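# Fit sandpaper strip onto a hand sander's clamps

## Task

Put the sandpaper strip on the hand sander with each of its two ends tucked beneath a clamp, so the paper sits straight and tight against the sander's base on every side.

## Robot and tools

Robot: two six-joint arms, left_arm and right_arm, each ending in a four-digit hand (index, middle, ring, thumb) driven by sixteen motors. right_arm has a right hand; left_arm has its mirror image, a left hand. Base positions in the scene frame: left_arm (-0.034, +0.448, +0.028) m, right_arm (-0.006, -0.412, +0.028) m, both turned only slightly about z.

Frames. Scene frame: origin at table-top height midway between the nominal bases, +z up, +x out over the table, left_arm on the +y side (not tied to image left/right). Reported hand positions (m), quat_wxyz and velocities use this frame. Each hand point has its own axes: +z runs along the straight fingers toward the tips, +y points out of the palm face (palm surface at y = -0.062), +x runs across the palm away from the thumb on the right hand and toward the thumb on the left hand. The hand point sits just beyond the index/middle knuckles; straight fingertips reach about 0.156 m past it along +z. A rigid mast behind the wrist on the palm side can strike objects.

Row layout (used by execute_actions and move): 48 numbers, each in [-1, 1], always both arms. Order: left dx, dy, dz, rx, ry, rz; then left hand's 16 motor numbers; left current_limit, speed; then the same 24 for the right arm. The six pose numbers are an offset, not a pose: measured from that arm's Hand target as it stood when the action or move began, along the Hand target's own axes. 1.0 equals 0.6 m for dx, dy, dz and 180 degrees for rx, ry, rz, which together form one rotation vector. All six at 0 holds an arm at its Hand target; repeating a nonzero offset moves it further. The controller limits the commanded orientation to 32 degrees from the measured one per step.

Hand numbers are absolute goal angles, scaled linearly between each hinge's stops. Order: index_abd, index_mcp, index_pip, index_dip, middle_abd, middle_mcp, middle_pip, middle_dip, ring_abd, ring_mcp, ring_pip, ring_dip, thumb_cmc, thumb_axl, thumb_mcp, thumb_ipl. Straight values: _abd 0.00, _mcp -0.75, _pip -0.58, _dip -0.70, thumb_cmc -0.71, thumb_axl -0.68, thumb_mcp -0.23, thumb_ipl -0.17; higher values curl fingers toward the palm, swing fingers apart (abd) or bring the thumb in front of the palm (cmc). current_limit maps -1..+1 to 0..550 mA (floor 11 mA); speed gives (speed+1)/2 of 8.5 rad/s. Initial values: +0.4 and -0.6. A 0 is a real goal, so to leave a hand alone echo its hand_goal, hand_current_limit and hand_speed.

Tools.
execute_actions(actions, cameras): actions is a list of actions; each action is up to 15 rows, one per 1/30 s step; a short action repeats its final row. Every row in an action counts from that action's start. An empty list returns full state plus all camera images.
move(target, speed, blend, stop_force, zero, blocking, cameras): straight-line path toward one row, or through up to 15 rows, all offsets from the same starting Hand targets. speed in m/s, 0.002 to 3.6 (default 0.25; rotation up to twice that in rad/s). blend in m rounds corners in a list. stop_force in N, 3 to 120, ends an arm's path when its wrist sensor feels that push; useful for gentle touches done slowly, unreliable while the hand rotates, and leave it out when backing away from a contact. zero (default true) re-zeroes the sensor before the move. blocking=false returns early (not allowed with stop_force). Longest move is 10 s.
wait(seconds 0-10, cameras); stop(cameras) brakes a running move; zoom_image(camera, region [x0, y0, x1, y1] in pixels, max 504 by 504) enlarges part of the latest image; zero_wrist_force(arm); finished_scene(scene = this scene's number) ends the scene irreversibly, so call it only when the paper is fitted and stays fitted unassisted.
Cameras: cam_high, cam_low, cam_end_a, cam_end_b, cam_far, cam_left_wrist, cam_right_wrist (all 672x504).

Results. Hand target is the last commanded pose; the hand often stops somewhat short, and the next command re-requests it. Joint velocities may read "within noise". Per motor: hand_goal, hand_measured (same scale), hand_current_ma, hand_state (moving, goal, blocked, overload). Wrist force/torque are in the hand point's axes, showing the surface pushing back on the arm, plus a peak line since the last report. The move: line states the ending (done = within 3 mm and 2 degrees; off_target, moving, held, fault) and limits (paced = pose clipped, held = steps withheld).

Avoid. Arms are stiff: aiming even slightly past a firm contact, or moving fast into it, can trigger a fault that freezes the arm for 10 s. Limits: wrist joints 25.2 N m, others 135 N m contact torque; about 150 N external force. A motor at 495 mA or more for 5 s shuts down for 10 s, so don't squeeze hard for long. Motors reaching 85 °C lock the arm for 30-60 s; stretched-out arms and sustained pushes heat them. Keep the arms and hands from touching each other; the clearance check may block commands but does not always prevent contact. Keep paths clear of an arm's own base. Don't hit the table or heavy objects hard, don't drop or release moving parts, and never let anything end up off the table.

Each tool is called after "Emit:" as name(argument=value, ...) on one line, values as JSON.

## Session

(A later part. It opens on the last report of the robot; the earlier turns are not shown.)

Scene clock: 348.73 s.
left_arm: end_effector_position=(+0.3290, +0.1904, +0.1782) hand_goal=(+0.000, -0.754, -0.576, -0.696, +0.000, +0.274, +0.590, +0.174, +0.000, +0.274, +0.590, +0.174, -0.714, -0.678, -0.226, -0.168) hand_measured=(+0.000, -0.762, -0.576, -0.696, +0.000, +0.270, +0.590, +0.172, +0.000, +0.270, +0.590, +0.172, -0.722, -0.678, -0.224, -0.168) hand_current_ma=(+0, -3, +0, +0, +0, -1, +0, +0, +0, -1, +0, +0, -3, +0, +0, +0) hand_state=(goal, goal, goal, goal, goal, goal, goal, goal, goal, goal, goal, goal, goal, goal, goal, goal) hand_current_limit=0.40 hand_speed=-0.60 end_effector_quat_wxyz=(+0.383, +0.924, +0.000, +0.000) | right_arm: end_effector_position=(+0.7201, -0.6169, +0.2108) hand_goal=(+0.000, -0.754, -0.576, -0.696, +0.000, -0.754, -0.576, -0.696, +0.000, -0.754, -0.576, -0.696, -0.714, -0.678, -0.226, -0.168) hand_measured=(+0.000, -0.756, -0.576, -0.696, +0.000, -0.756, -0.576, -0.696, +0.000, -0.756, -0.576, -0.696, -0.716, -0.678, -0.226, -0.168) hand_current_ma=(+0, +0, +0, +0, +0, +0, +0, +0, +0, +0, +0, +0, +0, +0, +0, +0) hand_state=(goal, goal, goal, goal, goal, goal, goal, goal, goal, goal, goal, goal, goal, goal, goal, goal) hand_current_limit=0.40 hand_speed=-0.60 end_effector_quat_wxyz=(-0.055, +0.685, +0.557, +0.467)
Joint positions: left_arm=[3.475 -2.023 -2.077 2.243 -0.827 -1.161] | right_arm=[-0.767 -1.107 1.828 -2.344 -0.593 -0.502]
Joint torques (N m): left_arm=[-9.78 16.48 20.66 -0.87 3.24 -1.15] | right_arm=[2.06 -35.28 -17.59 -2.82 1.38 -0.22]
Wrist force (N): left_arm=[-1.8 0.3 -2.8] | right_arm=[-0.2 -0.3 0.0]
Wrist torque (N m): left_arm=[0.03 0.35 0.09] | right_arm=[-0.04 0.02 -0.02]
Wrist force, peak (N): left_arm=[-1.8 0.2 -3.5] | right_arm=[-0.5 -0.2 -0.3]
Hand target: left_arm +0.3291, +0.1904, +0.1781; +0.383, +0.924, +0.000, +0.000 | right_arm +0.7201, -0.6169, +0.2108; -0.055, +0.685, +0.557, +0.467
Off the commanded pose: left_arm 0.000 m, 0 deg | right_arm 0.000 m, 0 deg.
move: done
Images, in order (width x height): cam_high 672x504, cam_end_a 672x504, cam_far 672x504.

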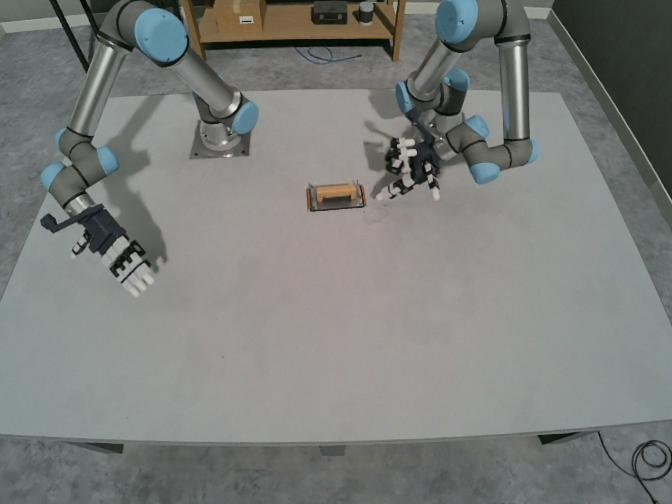

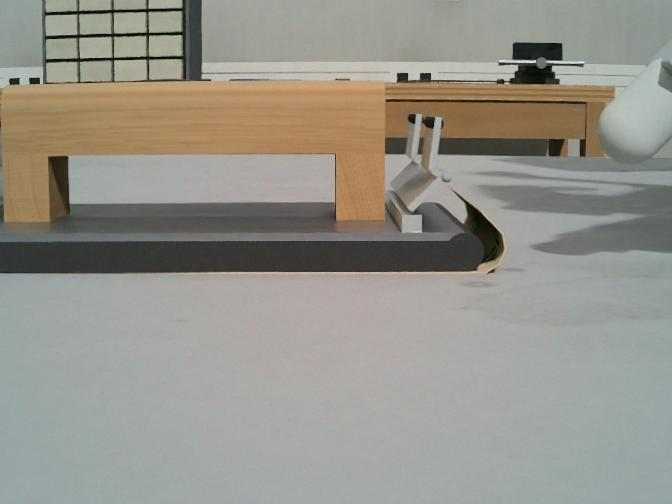

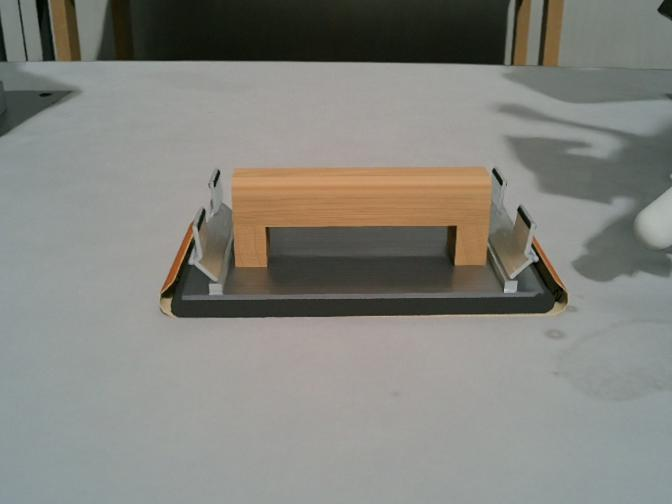

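Emit:
move(target=[[-0.059,0.0235,0.0287,0,0.0208,-0.0208, 0,-0.754,-0.576,-0.696, 0,0.274,0.590,0.174, 0,0.274,0.590,0.174, -0.714,-0.678,-0.226,-0.168, 0.4,-0.6, 0,0,0,0,0,0, 0,-0.754,-0.576,-0.696, 0,-0.754,-0.576,-0.696, 0,-0.754,-0.576,-0.696, -0.714,-0.678,-0.226,-0.168, 0.4,-0.6]], speed=0.05, cameras=["cam_high","cam_end_a","cam_far"])

Emit:
zoom_image(camera="cam_high", region=[300, 165, 390, 225])

Emit:
zoom_image(camera="cam_far", region=[480, 140, 672, 330])

Emit:
zoom_image(camera="cam_end_a", region=[360, 60, 672, 310])

Scene clock: 445.43 s.
left_arm: end_effector_position=(+0.2937, +0.1683, +0.1759) hand_goal=(+0.000, -0.754, -0.576, -0.696, +0.000, +0.274, +0.590, +0.174, +0.000, +0.274, +0.590, +0.174, -0.714, -0.678, -0.226, -0.168) hand_measured=(+0.000, -0.762, -0.576, -0.696, +0.000, +0.270, +0.590, +0.172, +0.000, +0.270, +0.590, +0.172, -0.722, -0.678, -0.224, -0.168) hand_current_ma=(+0, -3, +0, +0, +0, -1, +0, +0, +0, -1, +0, +0, -3, +0, +0, +0) hand_state=(goal, goal, goal, goal, goal, goal, goal, goal, goal, goal, goal, goal, goal, goal, goal, goal) hand_current_limit=0.40 hand_speed=-0.60 end_effector_quat_wxyz=(+0.383, +0.923, +0.042, +0.018) | right_arm: end_effector_position=(+0.7201, -0.6169, +0.2108) hand_goal=(+0.000, -0.754, -0.576, -0.696, +0.000, -0.754, -0.576, -0.696, +0.000, -0.754, -0.576, -0.696, -0.714, -0.678, -0.226, -0.168) hand_measured=(+0.000, -0.756, -0.576, -0.696, +0.000, -0.756, -0.576, -0.696, +0.000, -0.756, -0.576, -0.696, -0.716, -0.678, -0.226, -0.168) hand_current_ma=(+0, +0, +0, +0, +0, +0, +0, +0, +0, +0, +0, +0, +0, +0, +0, +0) hand_state=(goal, goal, goal, goal, goal, goal, goal, goal, goal, goal, goal, goal, goal, goal, goal, goal) hand_current_limit=0.40 hand_speed=-0.60 end_effector_quat_wxyz=(-0.055, +0.685, +0.557, +0.467)
Joint positions: left_arm=[3.445 -1.918 -2.222 2.395 -0.799 -1.325] | right_arm=[-0.767 -1.107 1.828 -2.344 -0.593 -0.502]
Joint torques (N m): left_arm=[-8.55 38.46 -3.72 -1.05 3.15 -1.39] | right_arm=[2.14 -34.72 -17.25 -3.05 1.41 -0.55]
Wrist force (N): left_arm=[-2.0 0.2 -2.3] | right_arm=[-0.5 -0.1 0.1]
Wrist torque (N m): left_arm=[-0.02 0.37 0.11] | right_arm=[-0.02 0.06 -0.05]
Wrist force, peak (N): left_arm=[-2.3 0.3 -2.6] | right_arm=[-0.5 -0.4 0.3]
Hand target: left_arm +0.2936, +0.1682, +0.1759; +0.383, +0.923, +0.042, +0.018 | right_arm +0.7201, -0.6169, +0.2108; -0.055, +0.685, +0.557, +0.467
Off the commanded pose: left_arm 0.000 m, 0 deg | right_arm 0.000 m, 0 deg.
move: done
Images, in order (width x height): cam_high 672x504, cam_end_a 672x504, cam_far 672x504.

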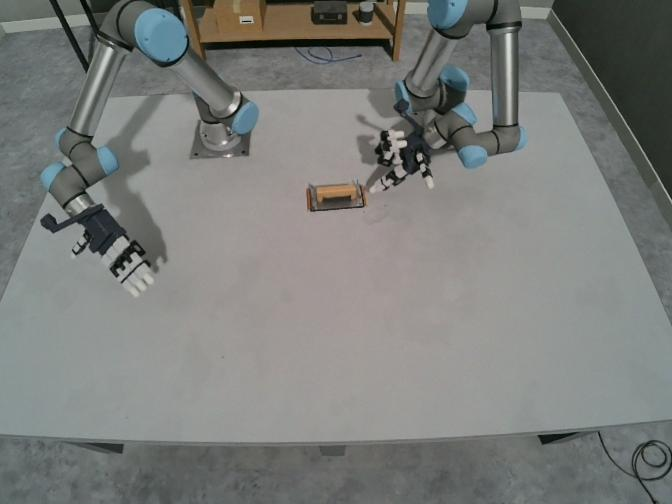

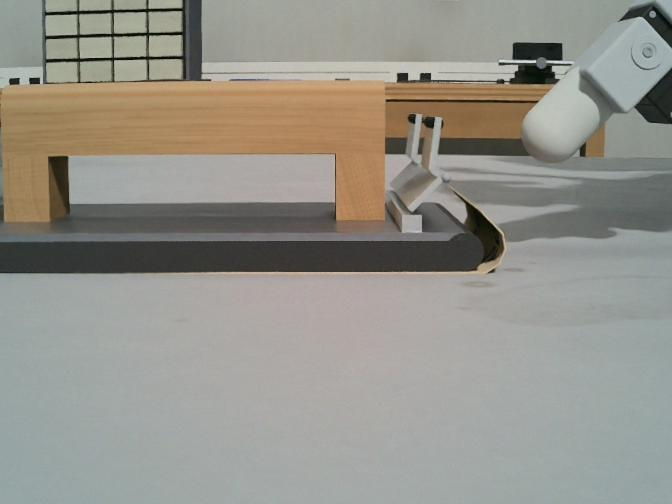

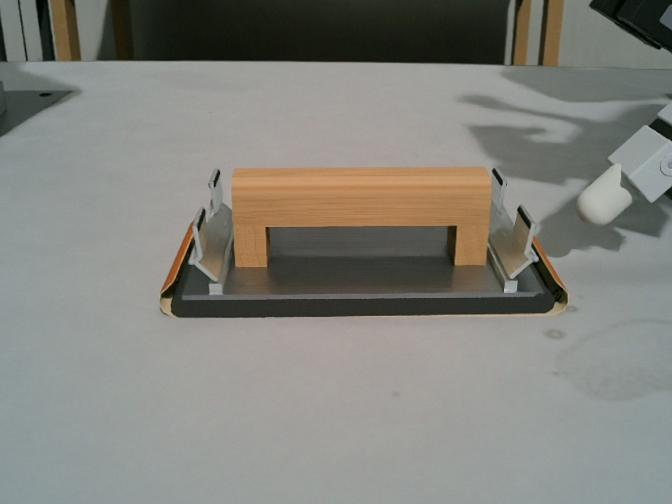

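Scaled by 5.600 from the camera's 672x504 image, which has a finer 960x720 frame.

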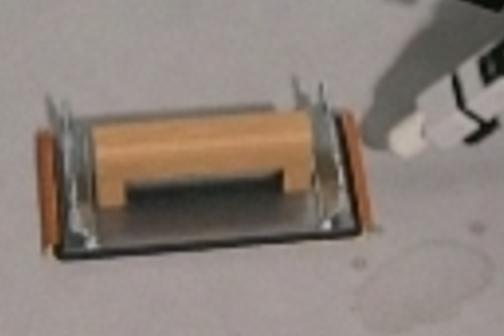

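Scaled by 2.625 from the camera's 672x504 image, which has a finer 960x720 frame.

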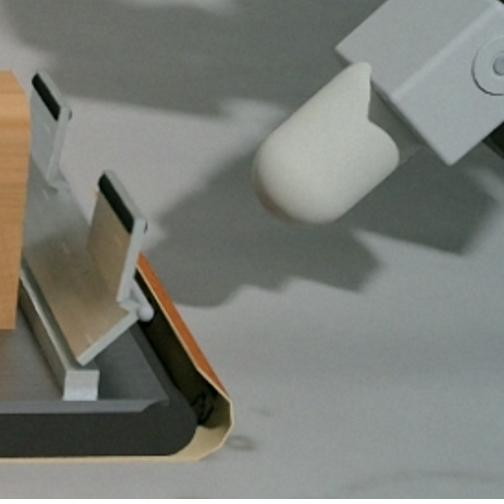

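Scaled by 1.615 from the camera's 672x504 image, which has a finer 960x720 frame.

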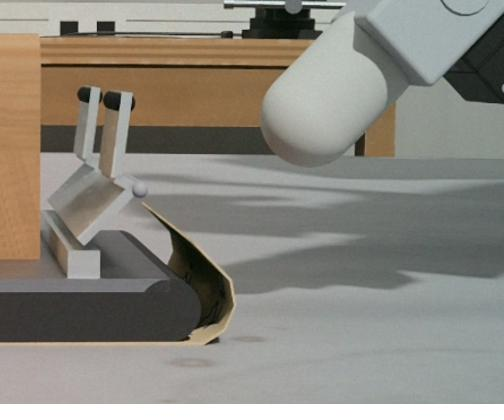

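Emit:
zero_wrist_force(arm="left_arm")

Emit:
move(target=[[0.0103,0.0055,0.029,0,0,0, 0,-0.754,-0.576,-0.696, 0,0.274,0.590,0.174, 0,0.274,0.590,0.174, -0.714,-0.678,-0.226,-0.168, 0.4,-0.6, 0,0,0,0,0,0, 0,-0.754,-0.576,-0.696, 0,-0.754,-0.576,-0.696, 0,-0.754,-0.576,-0.696, -0.714,-0.678,-0.226,-0.168, 0.4,-0.6]], speed=0.03, stop_force=6, cameras=["cam_high","cam_end_a","cam_far"])

Emit:
zoom_image(camera="cam_high", region=[300, 165, 390, 225])

Emit:
zoom_image(camera="cam_far", region=[480, 140, 672, 330])

Emit:
zoom_image(camera="cam_end_a", region=[360, 60, 672, 310])

Wrist force sensor zeroed.

Scene clock: 458.83 s.
left_arm: end_effector_position=(+0.3011, +0.1542, +0.1660) hand_goal=(+0.000, -0.754, -0.576, -0.696, +0.000, +0.274, +0.590, +0.174, +0.000, +0.274, +0.590, +0.174, -0.714, -0.678, -0.226, -0.168) hand_measured=(+0.000, -0.762, -0.576, -0.696, +0.000, +0.270, +0.590, +0.172, +0.000, +0.270, +0.590, +0.172, -0.722, -0.678, -0.224, -0.168) hand_current_ma=(+0, -3, +0, +0, +0, -1, +0, +0, +0, -1, +0, +0, -3, +0, +0, +0) hand_state=(goal, goal, goal, goal, goal, goal, goal, goal, goal, goal, goal, goal, goal, goal, goal, goal) hand_current_limit=0.40 hand_speed=-0.60 end_effector_quat_wxyz=(+0.383, +0.923, +0.042, +0.018) | right_arm: end_effector_position=(+0.7201, -0.6169, +0.2108) hand_goal=(+0.000, -0.754, -0.576, -0.696, +0.000, -0.754, -0.576, -0.696, +0.000, -0.754, -0.576, -0.696, -0.714, -0.678, -0.226, -0.168) hand_measured=(+0.000, -0.756, -0.576, -0.696, +0.000, -0.756, -0.576, -0.696, +0.000, -0.756, -0.576, -0.696, -0.716, -0.678, -0.226, -0.168) hand_current_ma=(+0, +0, +0, +0, +0, +0, +0, +0, +0, +0, +0, +0, +0, +0, +0, +0) hand_state=(goal, goal, goal, goal, goal, goal, goal, goal, goal, goal, goal, goal, goal, goal, goal, goal) hand_current_limit=0.40 hand_speed=-0.60 end_effector_quat_wxyz=(-0.055, +0.685, +0.557, +0.467)
Joint positions: left_arm=[3.386 -1.948 -2.19 2.451 -0.791 -1.406] | right_arm=[-0.767 -1.107 1.828 -2.344 -0.593 -0.502]
Joint torques (N m): left_arm=[-8.98 13.35 21.32 -0.69 3.19 -1.41] | right_arm=[2.23 -33.35 -16.92 -2.93 1.64 -0.36]
Wrist force (N, zeroed by zero_wrist_force on left_arm): left_arm=[-0.2 0.1 -0.2] | right_arm=[-0.3 0.1 0.0]
Wrist torque (N m, zeroed by zero_wrist_force on left_arm): left_arm=[0.02 0.02 -0.03] | right_arm=[0.02 0.03 -0.02]
Wrist force, peak (N, zeroed by zero_wrist_force on left_arm): left_arm=[-0.2 0.6 -0.4] | right_arm=[-0.7 -0.2 0.0]
Hand target: left_arm +0.3011, +0.1542, +0.1660; +0.383, +0.923, +0.042, +0.018 | right_arm +0.7201, -0.6169, +0.2108; -0.055, +0.685, +0.557, +0.467
Off the commanded pose: left_arm 0.000 m, 0 deg | right_arm 0.000 m, 0 deg.
move: done
Images, in order (width x height): cam_high 672x504, cam_end_a 672x504, cam_far 672x504.

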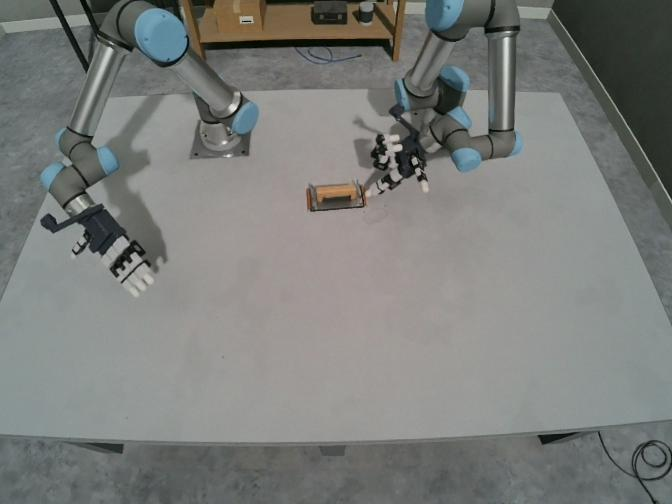

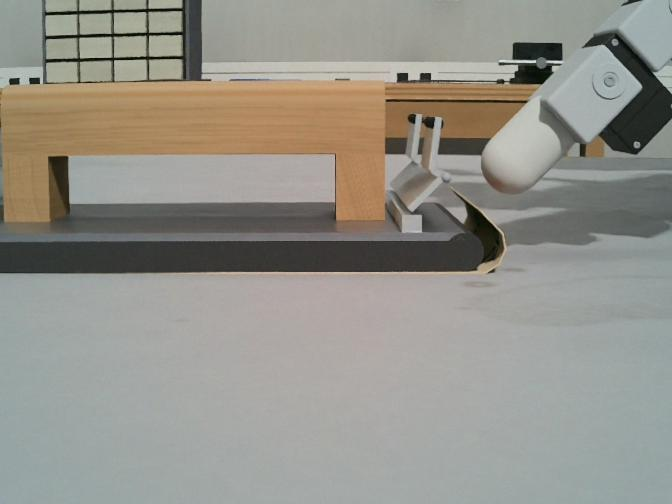

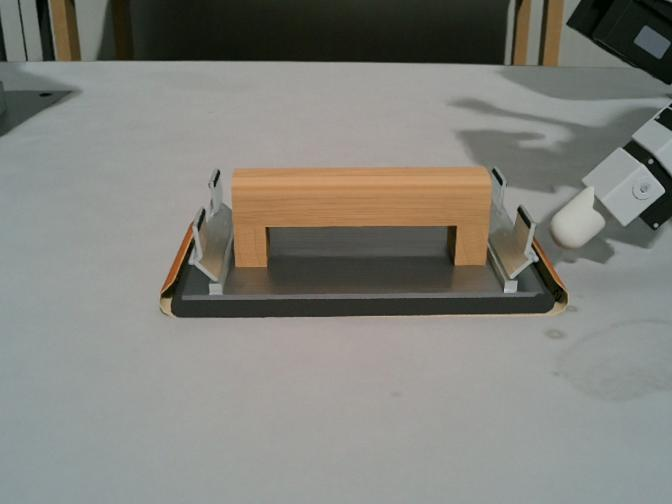

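Scaled by 5.600 from the camera's 672x504 image, which has a finer 960x720 frame.

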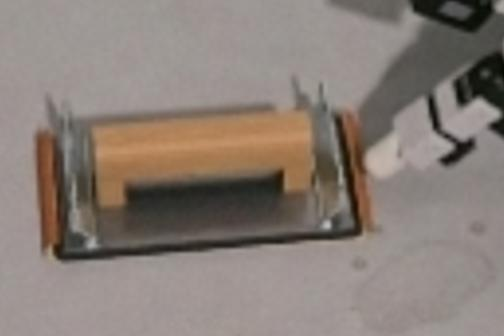

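Scaled by 2.625 from the camera's 672x504 image, which has a finer 960x720 frame.

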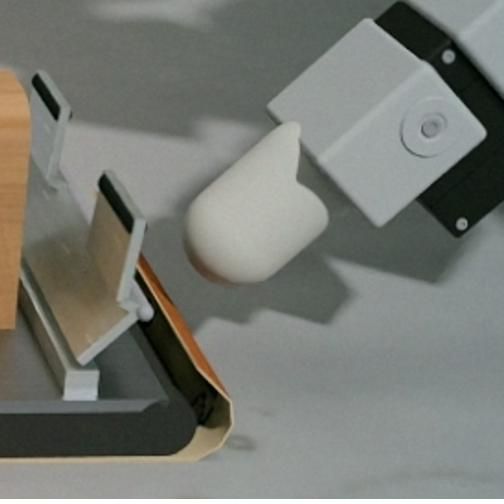

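Scaled by 1.615 from the camera's 672x504 image, which has a finer 960x720 frame.

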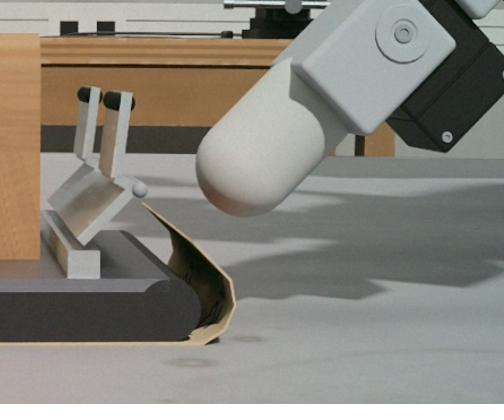

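Emit:
move(target=[[0,-0.0032,0.0327,0,0,0, 0,-0.754,-0.576,-0.696, 0,0.274,0.590,0.174, 0,0.274,0.590,0.174, -0.714,-0.678,-0.226,-0.168, 0.4,-0.6, 0,0,0,0,0,0, 0,-0.754,-0.576,-0.696, 0,-0.754,-0.576,-0.696, 0,-0.754,-0.576,-0.696, -0.714,-0.678,-0.226,-0.168, 0.4,-0.6]], speed=0.02, stop_force=5, cameras=["cam_high","cam_end_a","cam_far"])

Emit:
zoom_image(camera="cam_far", region=[480, 140, 672, 330])

Emit:
zoom_image(camera="cam_end_a", region=[360, 60, 672, 310])

Scene clock: 482.63 s.
left_arm: end_effector_position=(+0.3021, +0.1439, +0.1534) hand_goal=(+0.000, -0.754, -0.576, -0.696, +0.000, +0.274, +0.590, +0.174, +0.000, +0.274, +0.590, +0.174, -0.714, -0.678, -0.226, -0.168) hand_measured=(+0.000, -0.748, -0.572, -0.694, +0.000, +0.270, +0.590, +0.172, +0.000, +0.270, +0.590, +0.172, -0.722, -0.678, -0.224, -0.168) hand_current_ma=(+0, +2, +1, +0, +0, -1, +0, +0, +0, -1, +0, +0, -3, +0, +0, +0) hand_state=(goal, goal, goal, goal, goal, goal, goal, goal, goal, goal, goal, goal, goal, goal, goal, goal) hand_current_limit=0.40 hand_speed=-0.60 end_effector_quat_wxyz=(+0.383, +0.923, +0.042, +0.018) | right_arm: end_effector_position=(+0.7201, -0.6169, +0.2108) hand_goal=(+0.000, -0.754, -0.576, -0.696, +0.000, -0.754, -0.576, -0.696, +0.000, -0.754, -0.576, -0.696, -0.714, -0.678, -0.226, -0.168) hand_measured=(+0.000, -0.756, -0.576, -0.696, +0.000, -0.756, -0.576, -0.696, +0.000, -0.756, -0.576, -0.696, -0.716, -0.678, -0.226, -0.168) hand_current_ma=(+0, +0, +0, +0, +0, +0, +0, +0, +0, +0, +0, +0, +0, +0, +0, +0) hand_state=(goal, goal, goal, goal, goal, goal, goal, goal, goal, goal, goal, goal, goal, goal, goal, goal) hand_current_limit=0.40 hand_speed=-0.60 end_effector_quat_wxyz=(-0.055, +0.685, +0.557, +0.467)
Joint positions: left_arm=[3.349 -1.976 -2.182 2.508 -0.787 -1.458] | right_arm=[-0.767 -1.107 1.828 -2.344 -0.593 -0.502]
Joint torques (N m): left_arm=[13.09 40.91 -4.3 -4.07 0.1 1.94] | right_arm=[2.79 -33.23 -15.98 -2.7 1.56 -0.32]
Wrist force (N, zeroed by zero_wrist_force on left_arm): left_arm=[-0.2 1.2 -1.4] | right_arm=[-0.4 0.0 -0.1]
Wrist torque (N m, zeroed by zero_wrist_force on left_arm): left_arm=[0.14 0.01 -0.13] | right_arm=[0.01 0.04 -0.03]
Wrist force, peak (N, zeroed by zero_wrist_force on left_arm): left_arm=[-0.2 1.4 -8.2] | right_arm=[-0.7 -0.2 0.2]
Hand target: left_arm +0.3021, +0.1439, +0.1534; +0.383, +0.923, +0.042, +0.018 (not the last commanded pose) | right_arm +0.7201, -0.6169, +0.2108; -0.055, +0.685, +0.557, +0.467
Off the commanded pose: left_arm 0.003 m, 0 deg | right_arm 0.000 m, 0 deg.
move: contact (left_arm)
Images, in order (width x height): cam_high 672x504, cam_end_a 672x504, cam_far 672x504.

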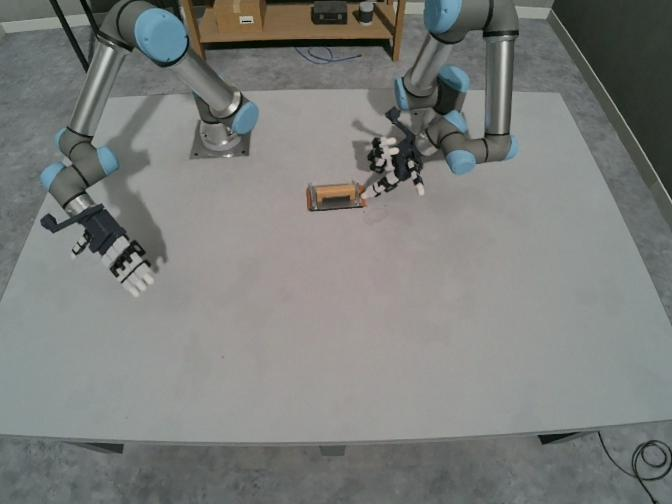

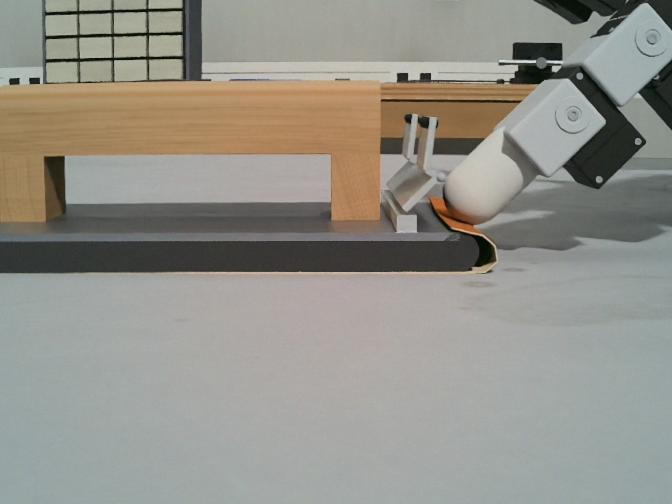

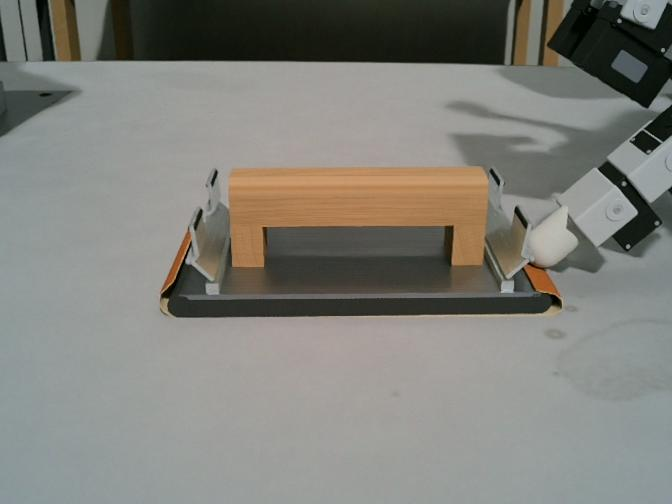

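Scaled by 2.625 from the camera's 672x504 image, which has a finer 960x720 frame.

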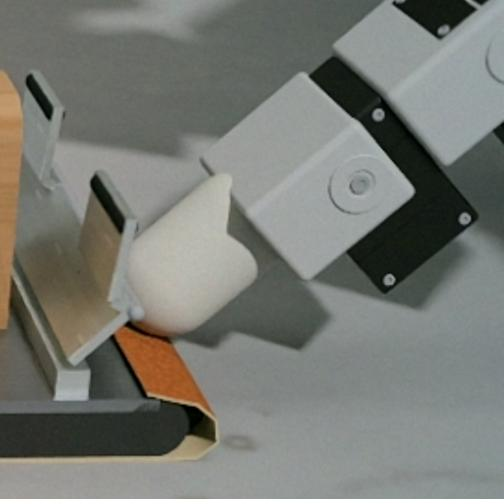

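Scaled by 1.615 from the camera's 672x504 image, which has a finer 960x720 frame.

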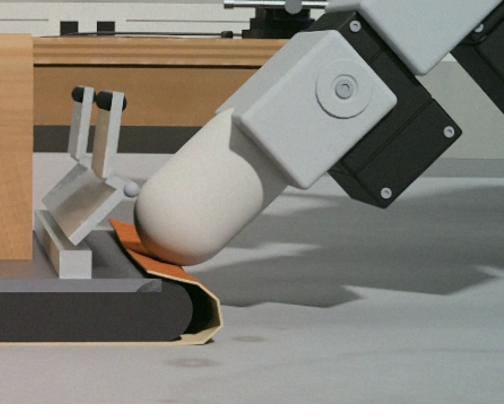

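Emit:
move(target=[[0,0,-0.026,0,0,0, 0,-0.754,-0.576,-0.696, 0,0.274,0.590,0.174, 0,0.274,0.590,0.174, -0.714,-0.678,-0.226,-0.168, 0.4,-0.6, 0,0,0,0,0,0, 0,-0.754,-0.576,-0.696, 0,0.274,0.590,0.174, 0,0.274,0.590,0.174, 0.571,-0.678,-0.226,-0.168, 0.4,-0.6],[-0.0095,0,-0.026,0,0,0, 0,-0.754,-0.576,-0.696, 0,0.274,0.590,0.174, 0,0.274,0.590,0.174, -0.714,-0.678,-0.226,-0.168, 0.4,-0.6, 0,0,0,0,0,0, 0,-0.754,-0.576,-0.696, 0,0.274,0.590,0.174, 0,0.274,0.590,0.174, 0.571,-0.678,-0.226,-0.168, 0.4,-0.6]], speed=0.03, cameras=["cam_high","cam_end_a","cam_far"])

Emit:
zoom_image(camera="cam_far", region=[480, 140, 672, 330])

Emit:
zoom_image(camera="cam_end_a", region=[360, 60, 672, 310])

Scene clock: 569.30 s.
left_arm: end_effector_position=(+0.2955, +0.1544, +0.1644) hand_goal=(+0.000, -0.754, -0.576, -0.696, +0.000, +0.274, +0.590, +0.174, +0.000, +0.274, +0.590, +0.174, -0.714, -0.678, -0.226, -0.168) hand_measured=(+0.000, -0.758, -0.574, -0.694, +0.000, +0.270, +0.590, +0.172, +0.000, +0.270, +0.590, +0.172, -0.722, -0.678, -0.224, -0.168) hand_current_ma=(+0, -1, +0, +0, +0, -1, +0, +0, +0, -1, +0, +0, -3, +0, +0, +0) hand_state=(goal, goal, goal, goal, goal, goal, goal, goal, goal, goal, goal, goal, goal, goal, goal, goal) hand_current_limit=0.40 hand_speed=-0.60 end_effector_quat_wxyz=(+0.383, +0.923, +0.042, +0.018) | right_arm: end_effector_position=(+0.7201, -0.6169, +0.2108) hand_goal=(+0.000, -0.754, -0.576, -0.696, +0.000, +0.274, +0.590, +0.174, +0.000, +0.274, +0.590, +0.174, +0.570, -0.678, -0.226, -0.168) hand_measured=(+0.000, -0.756, -0.576, -0.696, +0.000, +0.262, +0.588, +0.172, +0.000, +0.260, +0.588, +0.172, +0.554, -0.678, -0.226, -0.168) hand_current_ma=(+0, +0, +0, +0, +0, -5, +0, +0, +0, -6, +0, +0, -8, +0, +0, +0) hand_state=(goal, goal, goal, goal, goal, goal, goal, goal, goal, goal, goal, goal, goal, goal, goal, goal) hand_current_limit=0.40 hand_speed=-0.60 end_effector_quat_wxyz=(-0.055, +0.685, +0.557, +0.467)
Joint positions: left_arm=[3.392 -1.943 -2.208 2.459 -0.792 -1.398] | right_arm=[-0.767 -1.107 1.828 -2.344 -0.593 -0.502]
Joint torques (N m): left_arm=[12.94 39.19 -5.65 -0.79 0.33 1.97] | right_arm=[2.56 -34.07 -18.41 -2.97 1.52 -0.44]
Wrist force (N, zeroed by zero_wrist_force on left_arm): left_arm=[-0.1 0.3 -0.1] | right_arm=[-0.3 -0.3 0.2]
Wrist torque (N m, zeroed by zero_wrist_force on left_arm): left_arm=[0.04 0.00 -0.12] | right_arm=[-0.01 0.06 0.06]
Wrist force, peak (N, zeroed by zero_wrist_force on left_arm): left_arm=[0.0 1.4 -1.9] | right_arm=[-0.7 -0.4 0.1]
Hand target: left_arm +0.2954, +0.1544, +0.1644; +0.383, +0.923, +0.042, +0.018 | right_arm +0.7201, -0.6169, +0.2108; -0.055, +0.685, +0.557, +0.467
Off the commanded pose: left_arm 0.000 m, 0 deg | right_arm 0.000 m, 0 deg.
move: done
Images, in order (width x height): cam_high 672x504, cam_end_a 672x504, cam_far 672x504.

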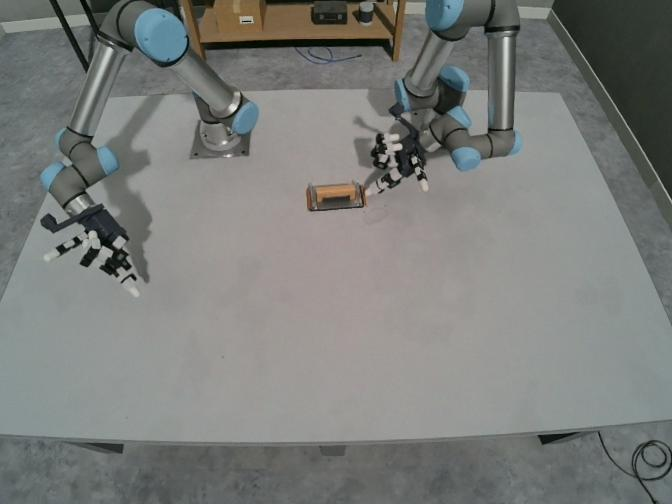

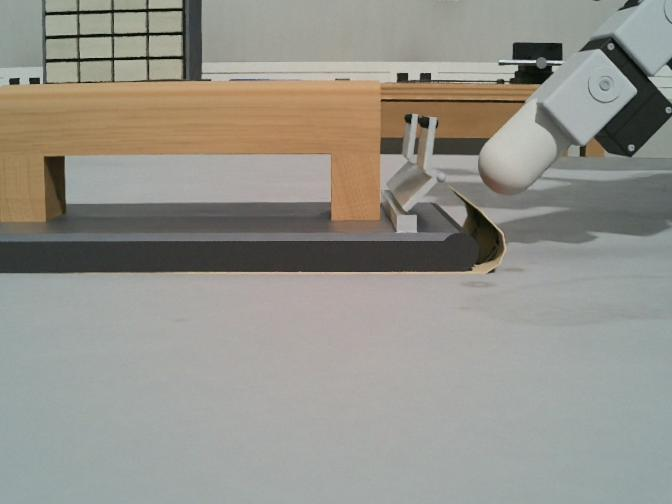

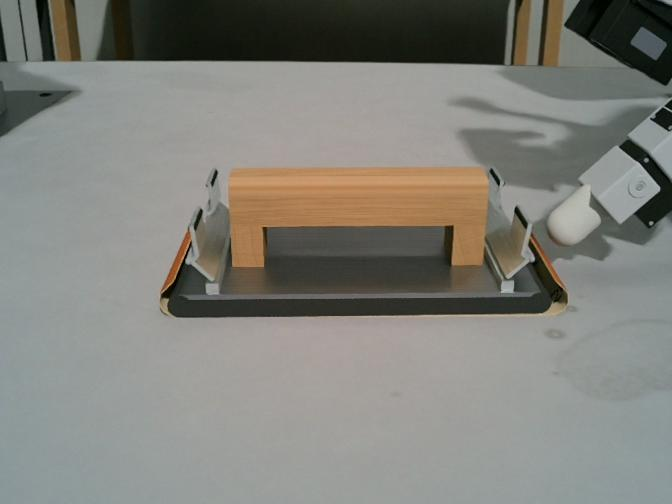

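Scaled by 2.625 from the camera's 672x504 image, which has a finer 960x720 frame.

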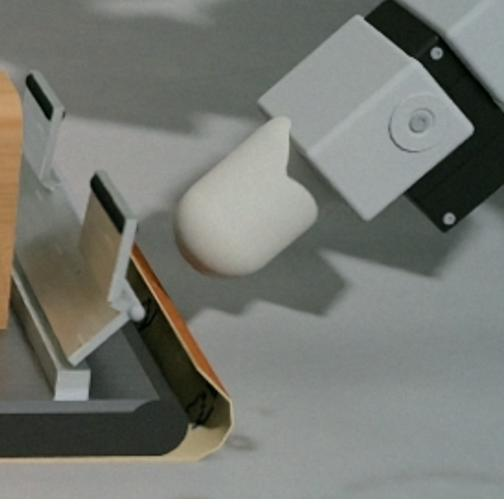

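Scaled by 1.615 from the camera's 672x504 image, which has a finer 960x720 frame.

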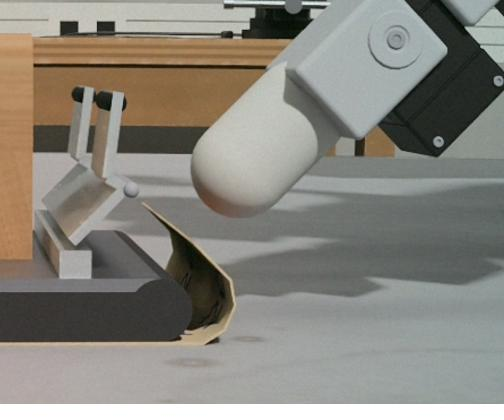

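Emit:
move(target=[[0,0,0,0,0,0, 0,-0.754,-0.576,-0.696, 0,0.274,0.590,0.174, 0,0.274,0.590,0.174, -0.714,-0.678,-0.226,-0.168, 0.4,-0.6, 0.7778,-0.6003,0.1417,0.0465,-0.3888,0.3984, 0,-0.754,-0.576,-0.696, 0,0.274,0.590,0.174, 0,0.274,0.590,0.174, 0.570,-0.678,-0.226,-0.168, 0.4,-0.6]], speed=0.3, cameras=["cam_high","cam_far","cam_right_wrist"])

Scene clock: 608.07 s.
left_arm: end_effector_position=(+0.2954, +0.1544, +0.1644) hand_goal=(+0.000, -0.754, -0.576, -0.696, +0.000, +0.274, +0.590, +0.174, +0.000, +0.274, +0.590, +0.174, -0.714, -0.678, -0.226, -0.168) hand_measured=(+0.000, -0.758, -0.574, -0.694, +0.000, +0.270, +0.590, +0.172, +0.000, +0.270, +0.590, +0.172, -0.722, -0.678, -0.224, -0.168) hand_current_ma=(+0, -1, +0, +0, +0, -1, +0, +0, +0, -1, +0, +0, -3, +0, +0, +0) hand_state=(goal, goal, goal, goal, goal, goal, goal, goal, goal, goal, goal, goal, goal, goal, goal, goal) hand_current_limit=0.40 hand_speed=-0.60 end_effector_quat_wxyz=(+0.383, +0.923, +0.042, +0.018) | right_arm: end_effector_position=(+0.4504, -0.0995, +0.3301) hand_goal=(+0.000, -0.754, -0.576, -0.696, +0.000, +0.274, +0.590, +0.174, +0.000, +0.274, +0.590, +0.174, +0.570, -0.678, -0.226, -0.168) hand_measured=(+0.000, -0.754, -0.576, -0.696, +0.000, +0.262, +0.588, +0.172, +0.000, +0.260, +0.588, +0.172, +0.570, -0.678, -0.224, -0.168) hand_current_ma=(+0, +0, +0, +0, +0, -5, +0, +0, +0, -6, +0, +0, +0, +0, +0, +0) hand_state=(goal, goal, goal, goal, goal, goal, goal, goal, goal, goal, goal, goal, goal, goal, goal, goal) hand_current_limit=0.40 hand_speed=-0.60 end_effector_quat_wxyz=(-0.037, +0.990, +0.039, -0.134)
Joint positions: left_arm=[3.392 -1.943 -2.208 2.459 -0.792 -1.398] | right_arm=[0.39 -1.198 1.229 -1.377 -1.403 1.893]
Joint torques (N m): left_arm=[12.63 39.32 -3.58 -0.79 0.44 2.11] | right_arm=[9.78 -25.95 -27.22 -0.98 1.86 2.3]
Wrist force (N, zeroed by zero_wrist_force on left_arm): left_arm=[0.0 0.5 -0.2] | right_arm=[-0.2 0.0 0.2]
Wrist torque (N m, zeroed by zero_wrist_force on left_arm): left_arm=[0.06 -0.01 -0.12] | right_arm=[0.11 -0.06 -0.07]
Wrist force, peak (N, zeroed by zero_wrist_force on left_arm): left_arm=[-0.2 0.4 -0.5] | right_arm=[-1.5 0.2 -0.1]
Hand target: left_arm +0.2954, +0.1544, +0.1644; +0.383, +0.923, +0.042, +0.018 | right_arm +0.4504, -0.0995, +0.3301; -0.037, +0.989, +0.039, -0.134
Off the commanded pose: left_arm 0.000 m, 0 deg | right_arm 0.000 m, 0 deg.
move: done
Images, in order (width x height): cam_high 672x504, cam_far 672x504, cam_right_wrist 672x504.

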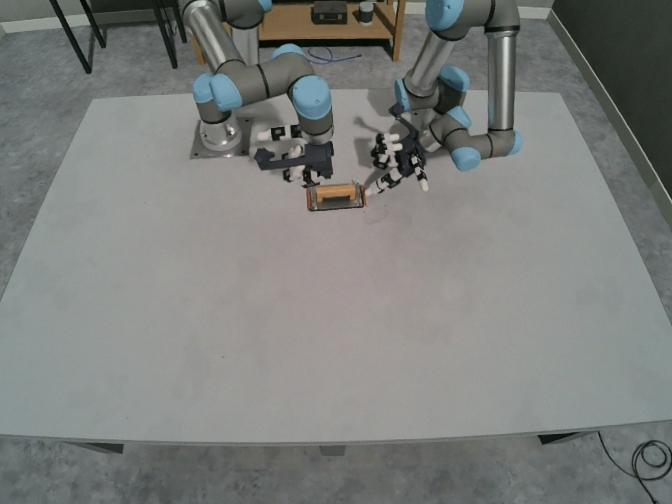

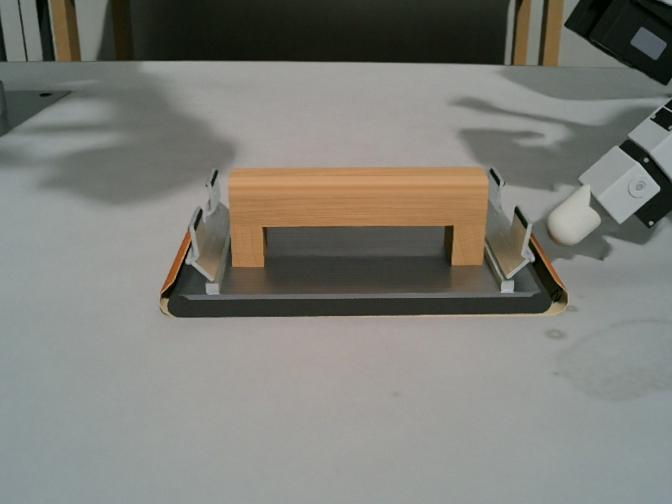

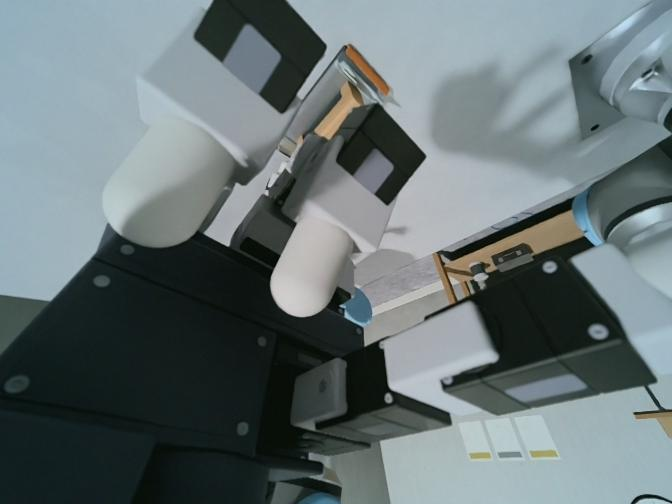

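Emit:
move(target=[[0,0,0,0,0,0, 0,-0.754,-0.576,-0.696, 0,0.274,0.590,0.174, 0,0.274,0.590,0.174, -0.714,-0.678,-0.226,-0.168, 0.4,-0.6, -0.0022,-0.178,0.1978,0,0,0, 0,-0.754,-0.576,-0.696, 0,0.274,0.590,0.174, 0,0.274,0.590,0.174, 0.570,-0.678,-0.226,-0.168, 0.4,-0.6]], speed=0.1, cameras=["cam_high","cam_far","cam_end_a","cam_right_wrist"])

Scene clock: 616.33 s.
left_arm: end_effector_position=(+0.2954, +0.1544, +0.1644) hand_goal=(+0.000, -0.754, -0.576, -0.696, +0.000, +0.274, +0.590, +0.174, +0.000, +0.274, +0.590, +0.174, -0.714, -0.678, -0.226, -0.168) hand_measured=(+0.000, -0.758, -0.574, -0.694, +0.000, +0.270, +0.590, +0.172, +0.000, +0.270, +0.590, +0.172, -0.722, -0.678, -0.224, -0.168) hand_current_ma=(+0, -1, +0, +0, +0, -1, +0, +0, +0, -1, +0, +0, -3, +0, +0, +0) hand_state=(goal, goal, goal, goal, goal, goal, goal, goal, goal, goal, goal, goal, goal, goal, goal, goal) hand_current_limit=0.40 hand_speed=-0.60 end_effector_quat_wxyz=(+0.383, +0.923, +0.042, +0.018) | right_arm: end_effector_position=(+0.4101, +0.0139, +0.2255) hand_goal=(+0.000, -0.754, -0.576, -0.696, +0.000, +0.274, +0.590, +0.174, +0.000, +0.274, +0.590, +0.174, +0.570, -0.678, -0.226, -0.168) hand_measured=(+0.000, -0.754, -0.576, -0.696, +0.000, +0.262, +0.588, +0.172, +0.000, +0.260, +0.588, +0.172, +0.570, -0.678, -0.224, -0.168) hand_current_ma=(+0, +0, +0, +0, +0, -5, +0, +0, +0, -6, +0, +0, +0, +0, +0, +0) hand_state=(goal, goal, goal, goal, goal, goal, goal, goal, goal, goal, goal, goal, goal, goal, goal, goal) hand_current_limit=0.40 hand_speed=-0.60 end_effector_quat_wxyz=(-0.037, +0.989, +0.039, -0.134)
Joint positions: left_arm=[3.392 -1.943 -2.208 2.459 -0.792 -1.398] | right_arm=[0.568 -1.055 1.297 -1.621 -1.366 2.071]
Joint torques (N m): left_arm=[12.68 40.02 -6.01 -0.73 0.72 2.14] | right_arm=[9.46 -30.49 -29.57 -3.76 1.66 1.43]
Wrist force (N, zeroed by zero_wrist_force on left_arm): left_arm=[0.1 0.3 -0.4] | right_arm=[-0.1 0.4 0.7]
Wrist torque (N m, zeroed by zero_wrist_force on left_arm): left_arm=[0.05 -0.03 -0.09] | right_arm=[0.12 -0.10 -0.06]
Wrist force, peak (N, zeroed by zero_wrist_force on left_arm): left_arm=[0.0 0.6 -0.6] | right_arm=[-0.2 -0.3 1.3]
Hand target: left_arm +0.2954, +0.1544, +0.1644; +0.383, +0.923, +0.042, +0.018 | right_arm +0.4101, +0.0140, +0.2253; -0.037, +0.989, +0.039, -0.134
Off the commanded pose: left_arm 0.000 m, 0 deg | right_arm 0.000 m, 0 deg.
move: done
Images, in order (width x height): cam_high 672x504, cam_end_a 672x504, cam_far 672x504, cam_right_wrist 672x504.

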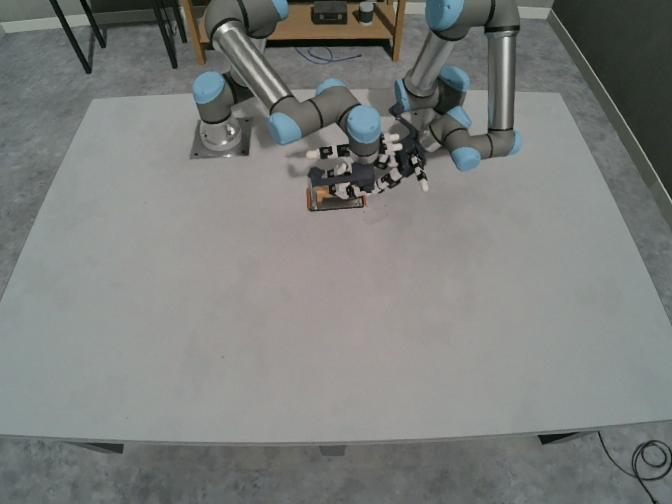

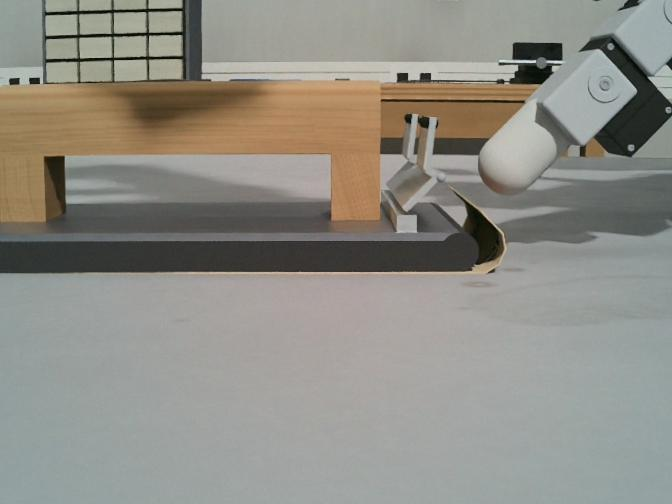

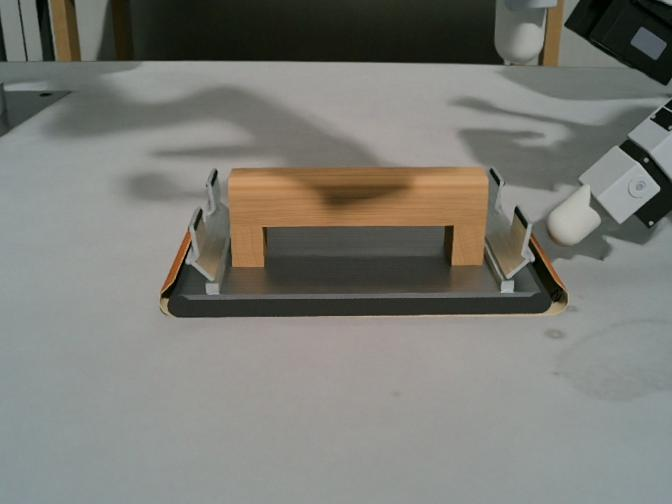

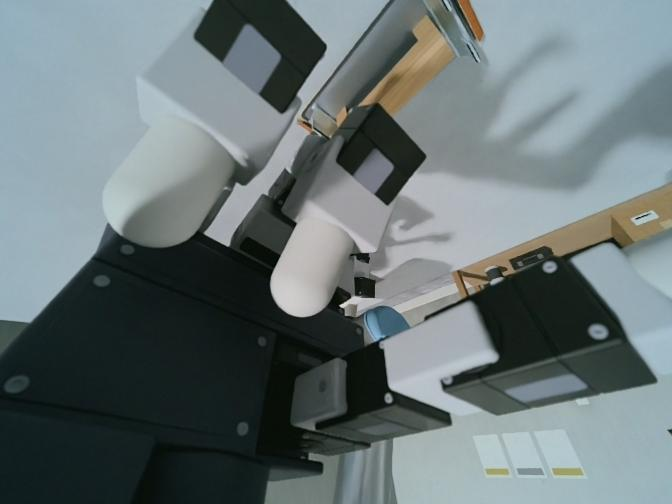

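Emit:
zoom_image(camera="cam_far", region=[450, 0, 672, 160])

Emit:
zoom_image(camera="cam_high", region=[300, 120, 440, 225])

Scaled by 2.270 from the camera's 672x504 image, which has a finer 960x720 frame.

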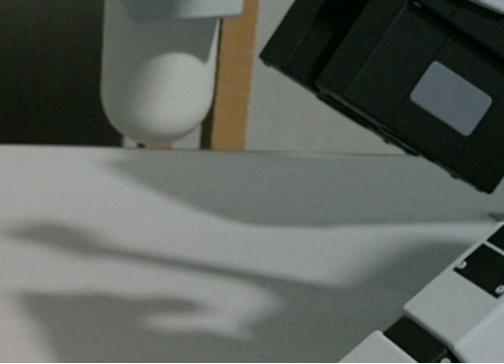

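Scaled by 3.600 from the camera's 672x504 image, which has a finer 960x720 frame.

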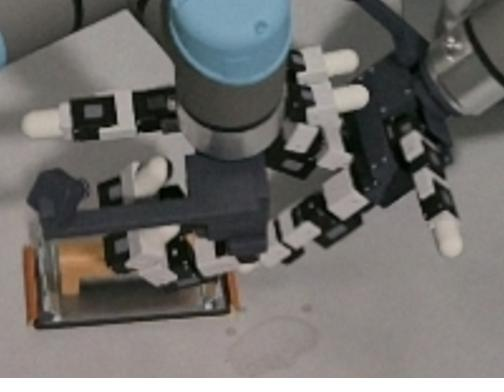

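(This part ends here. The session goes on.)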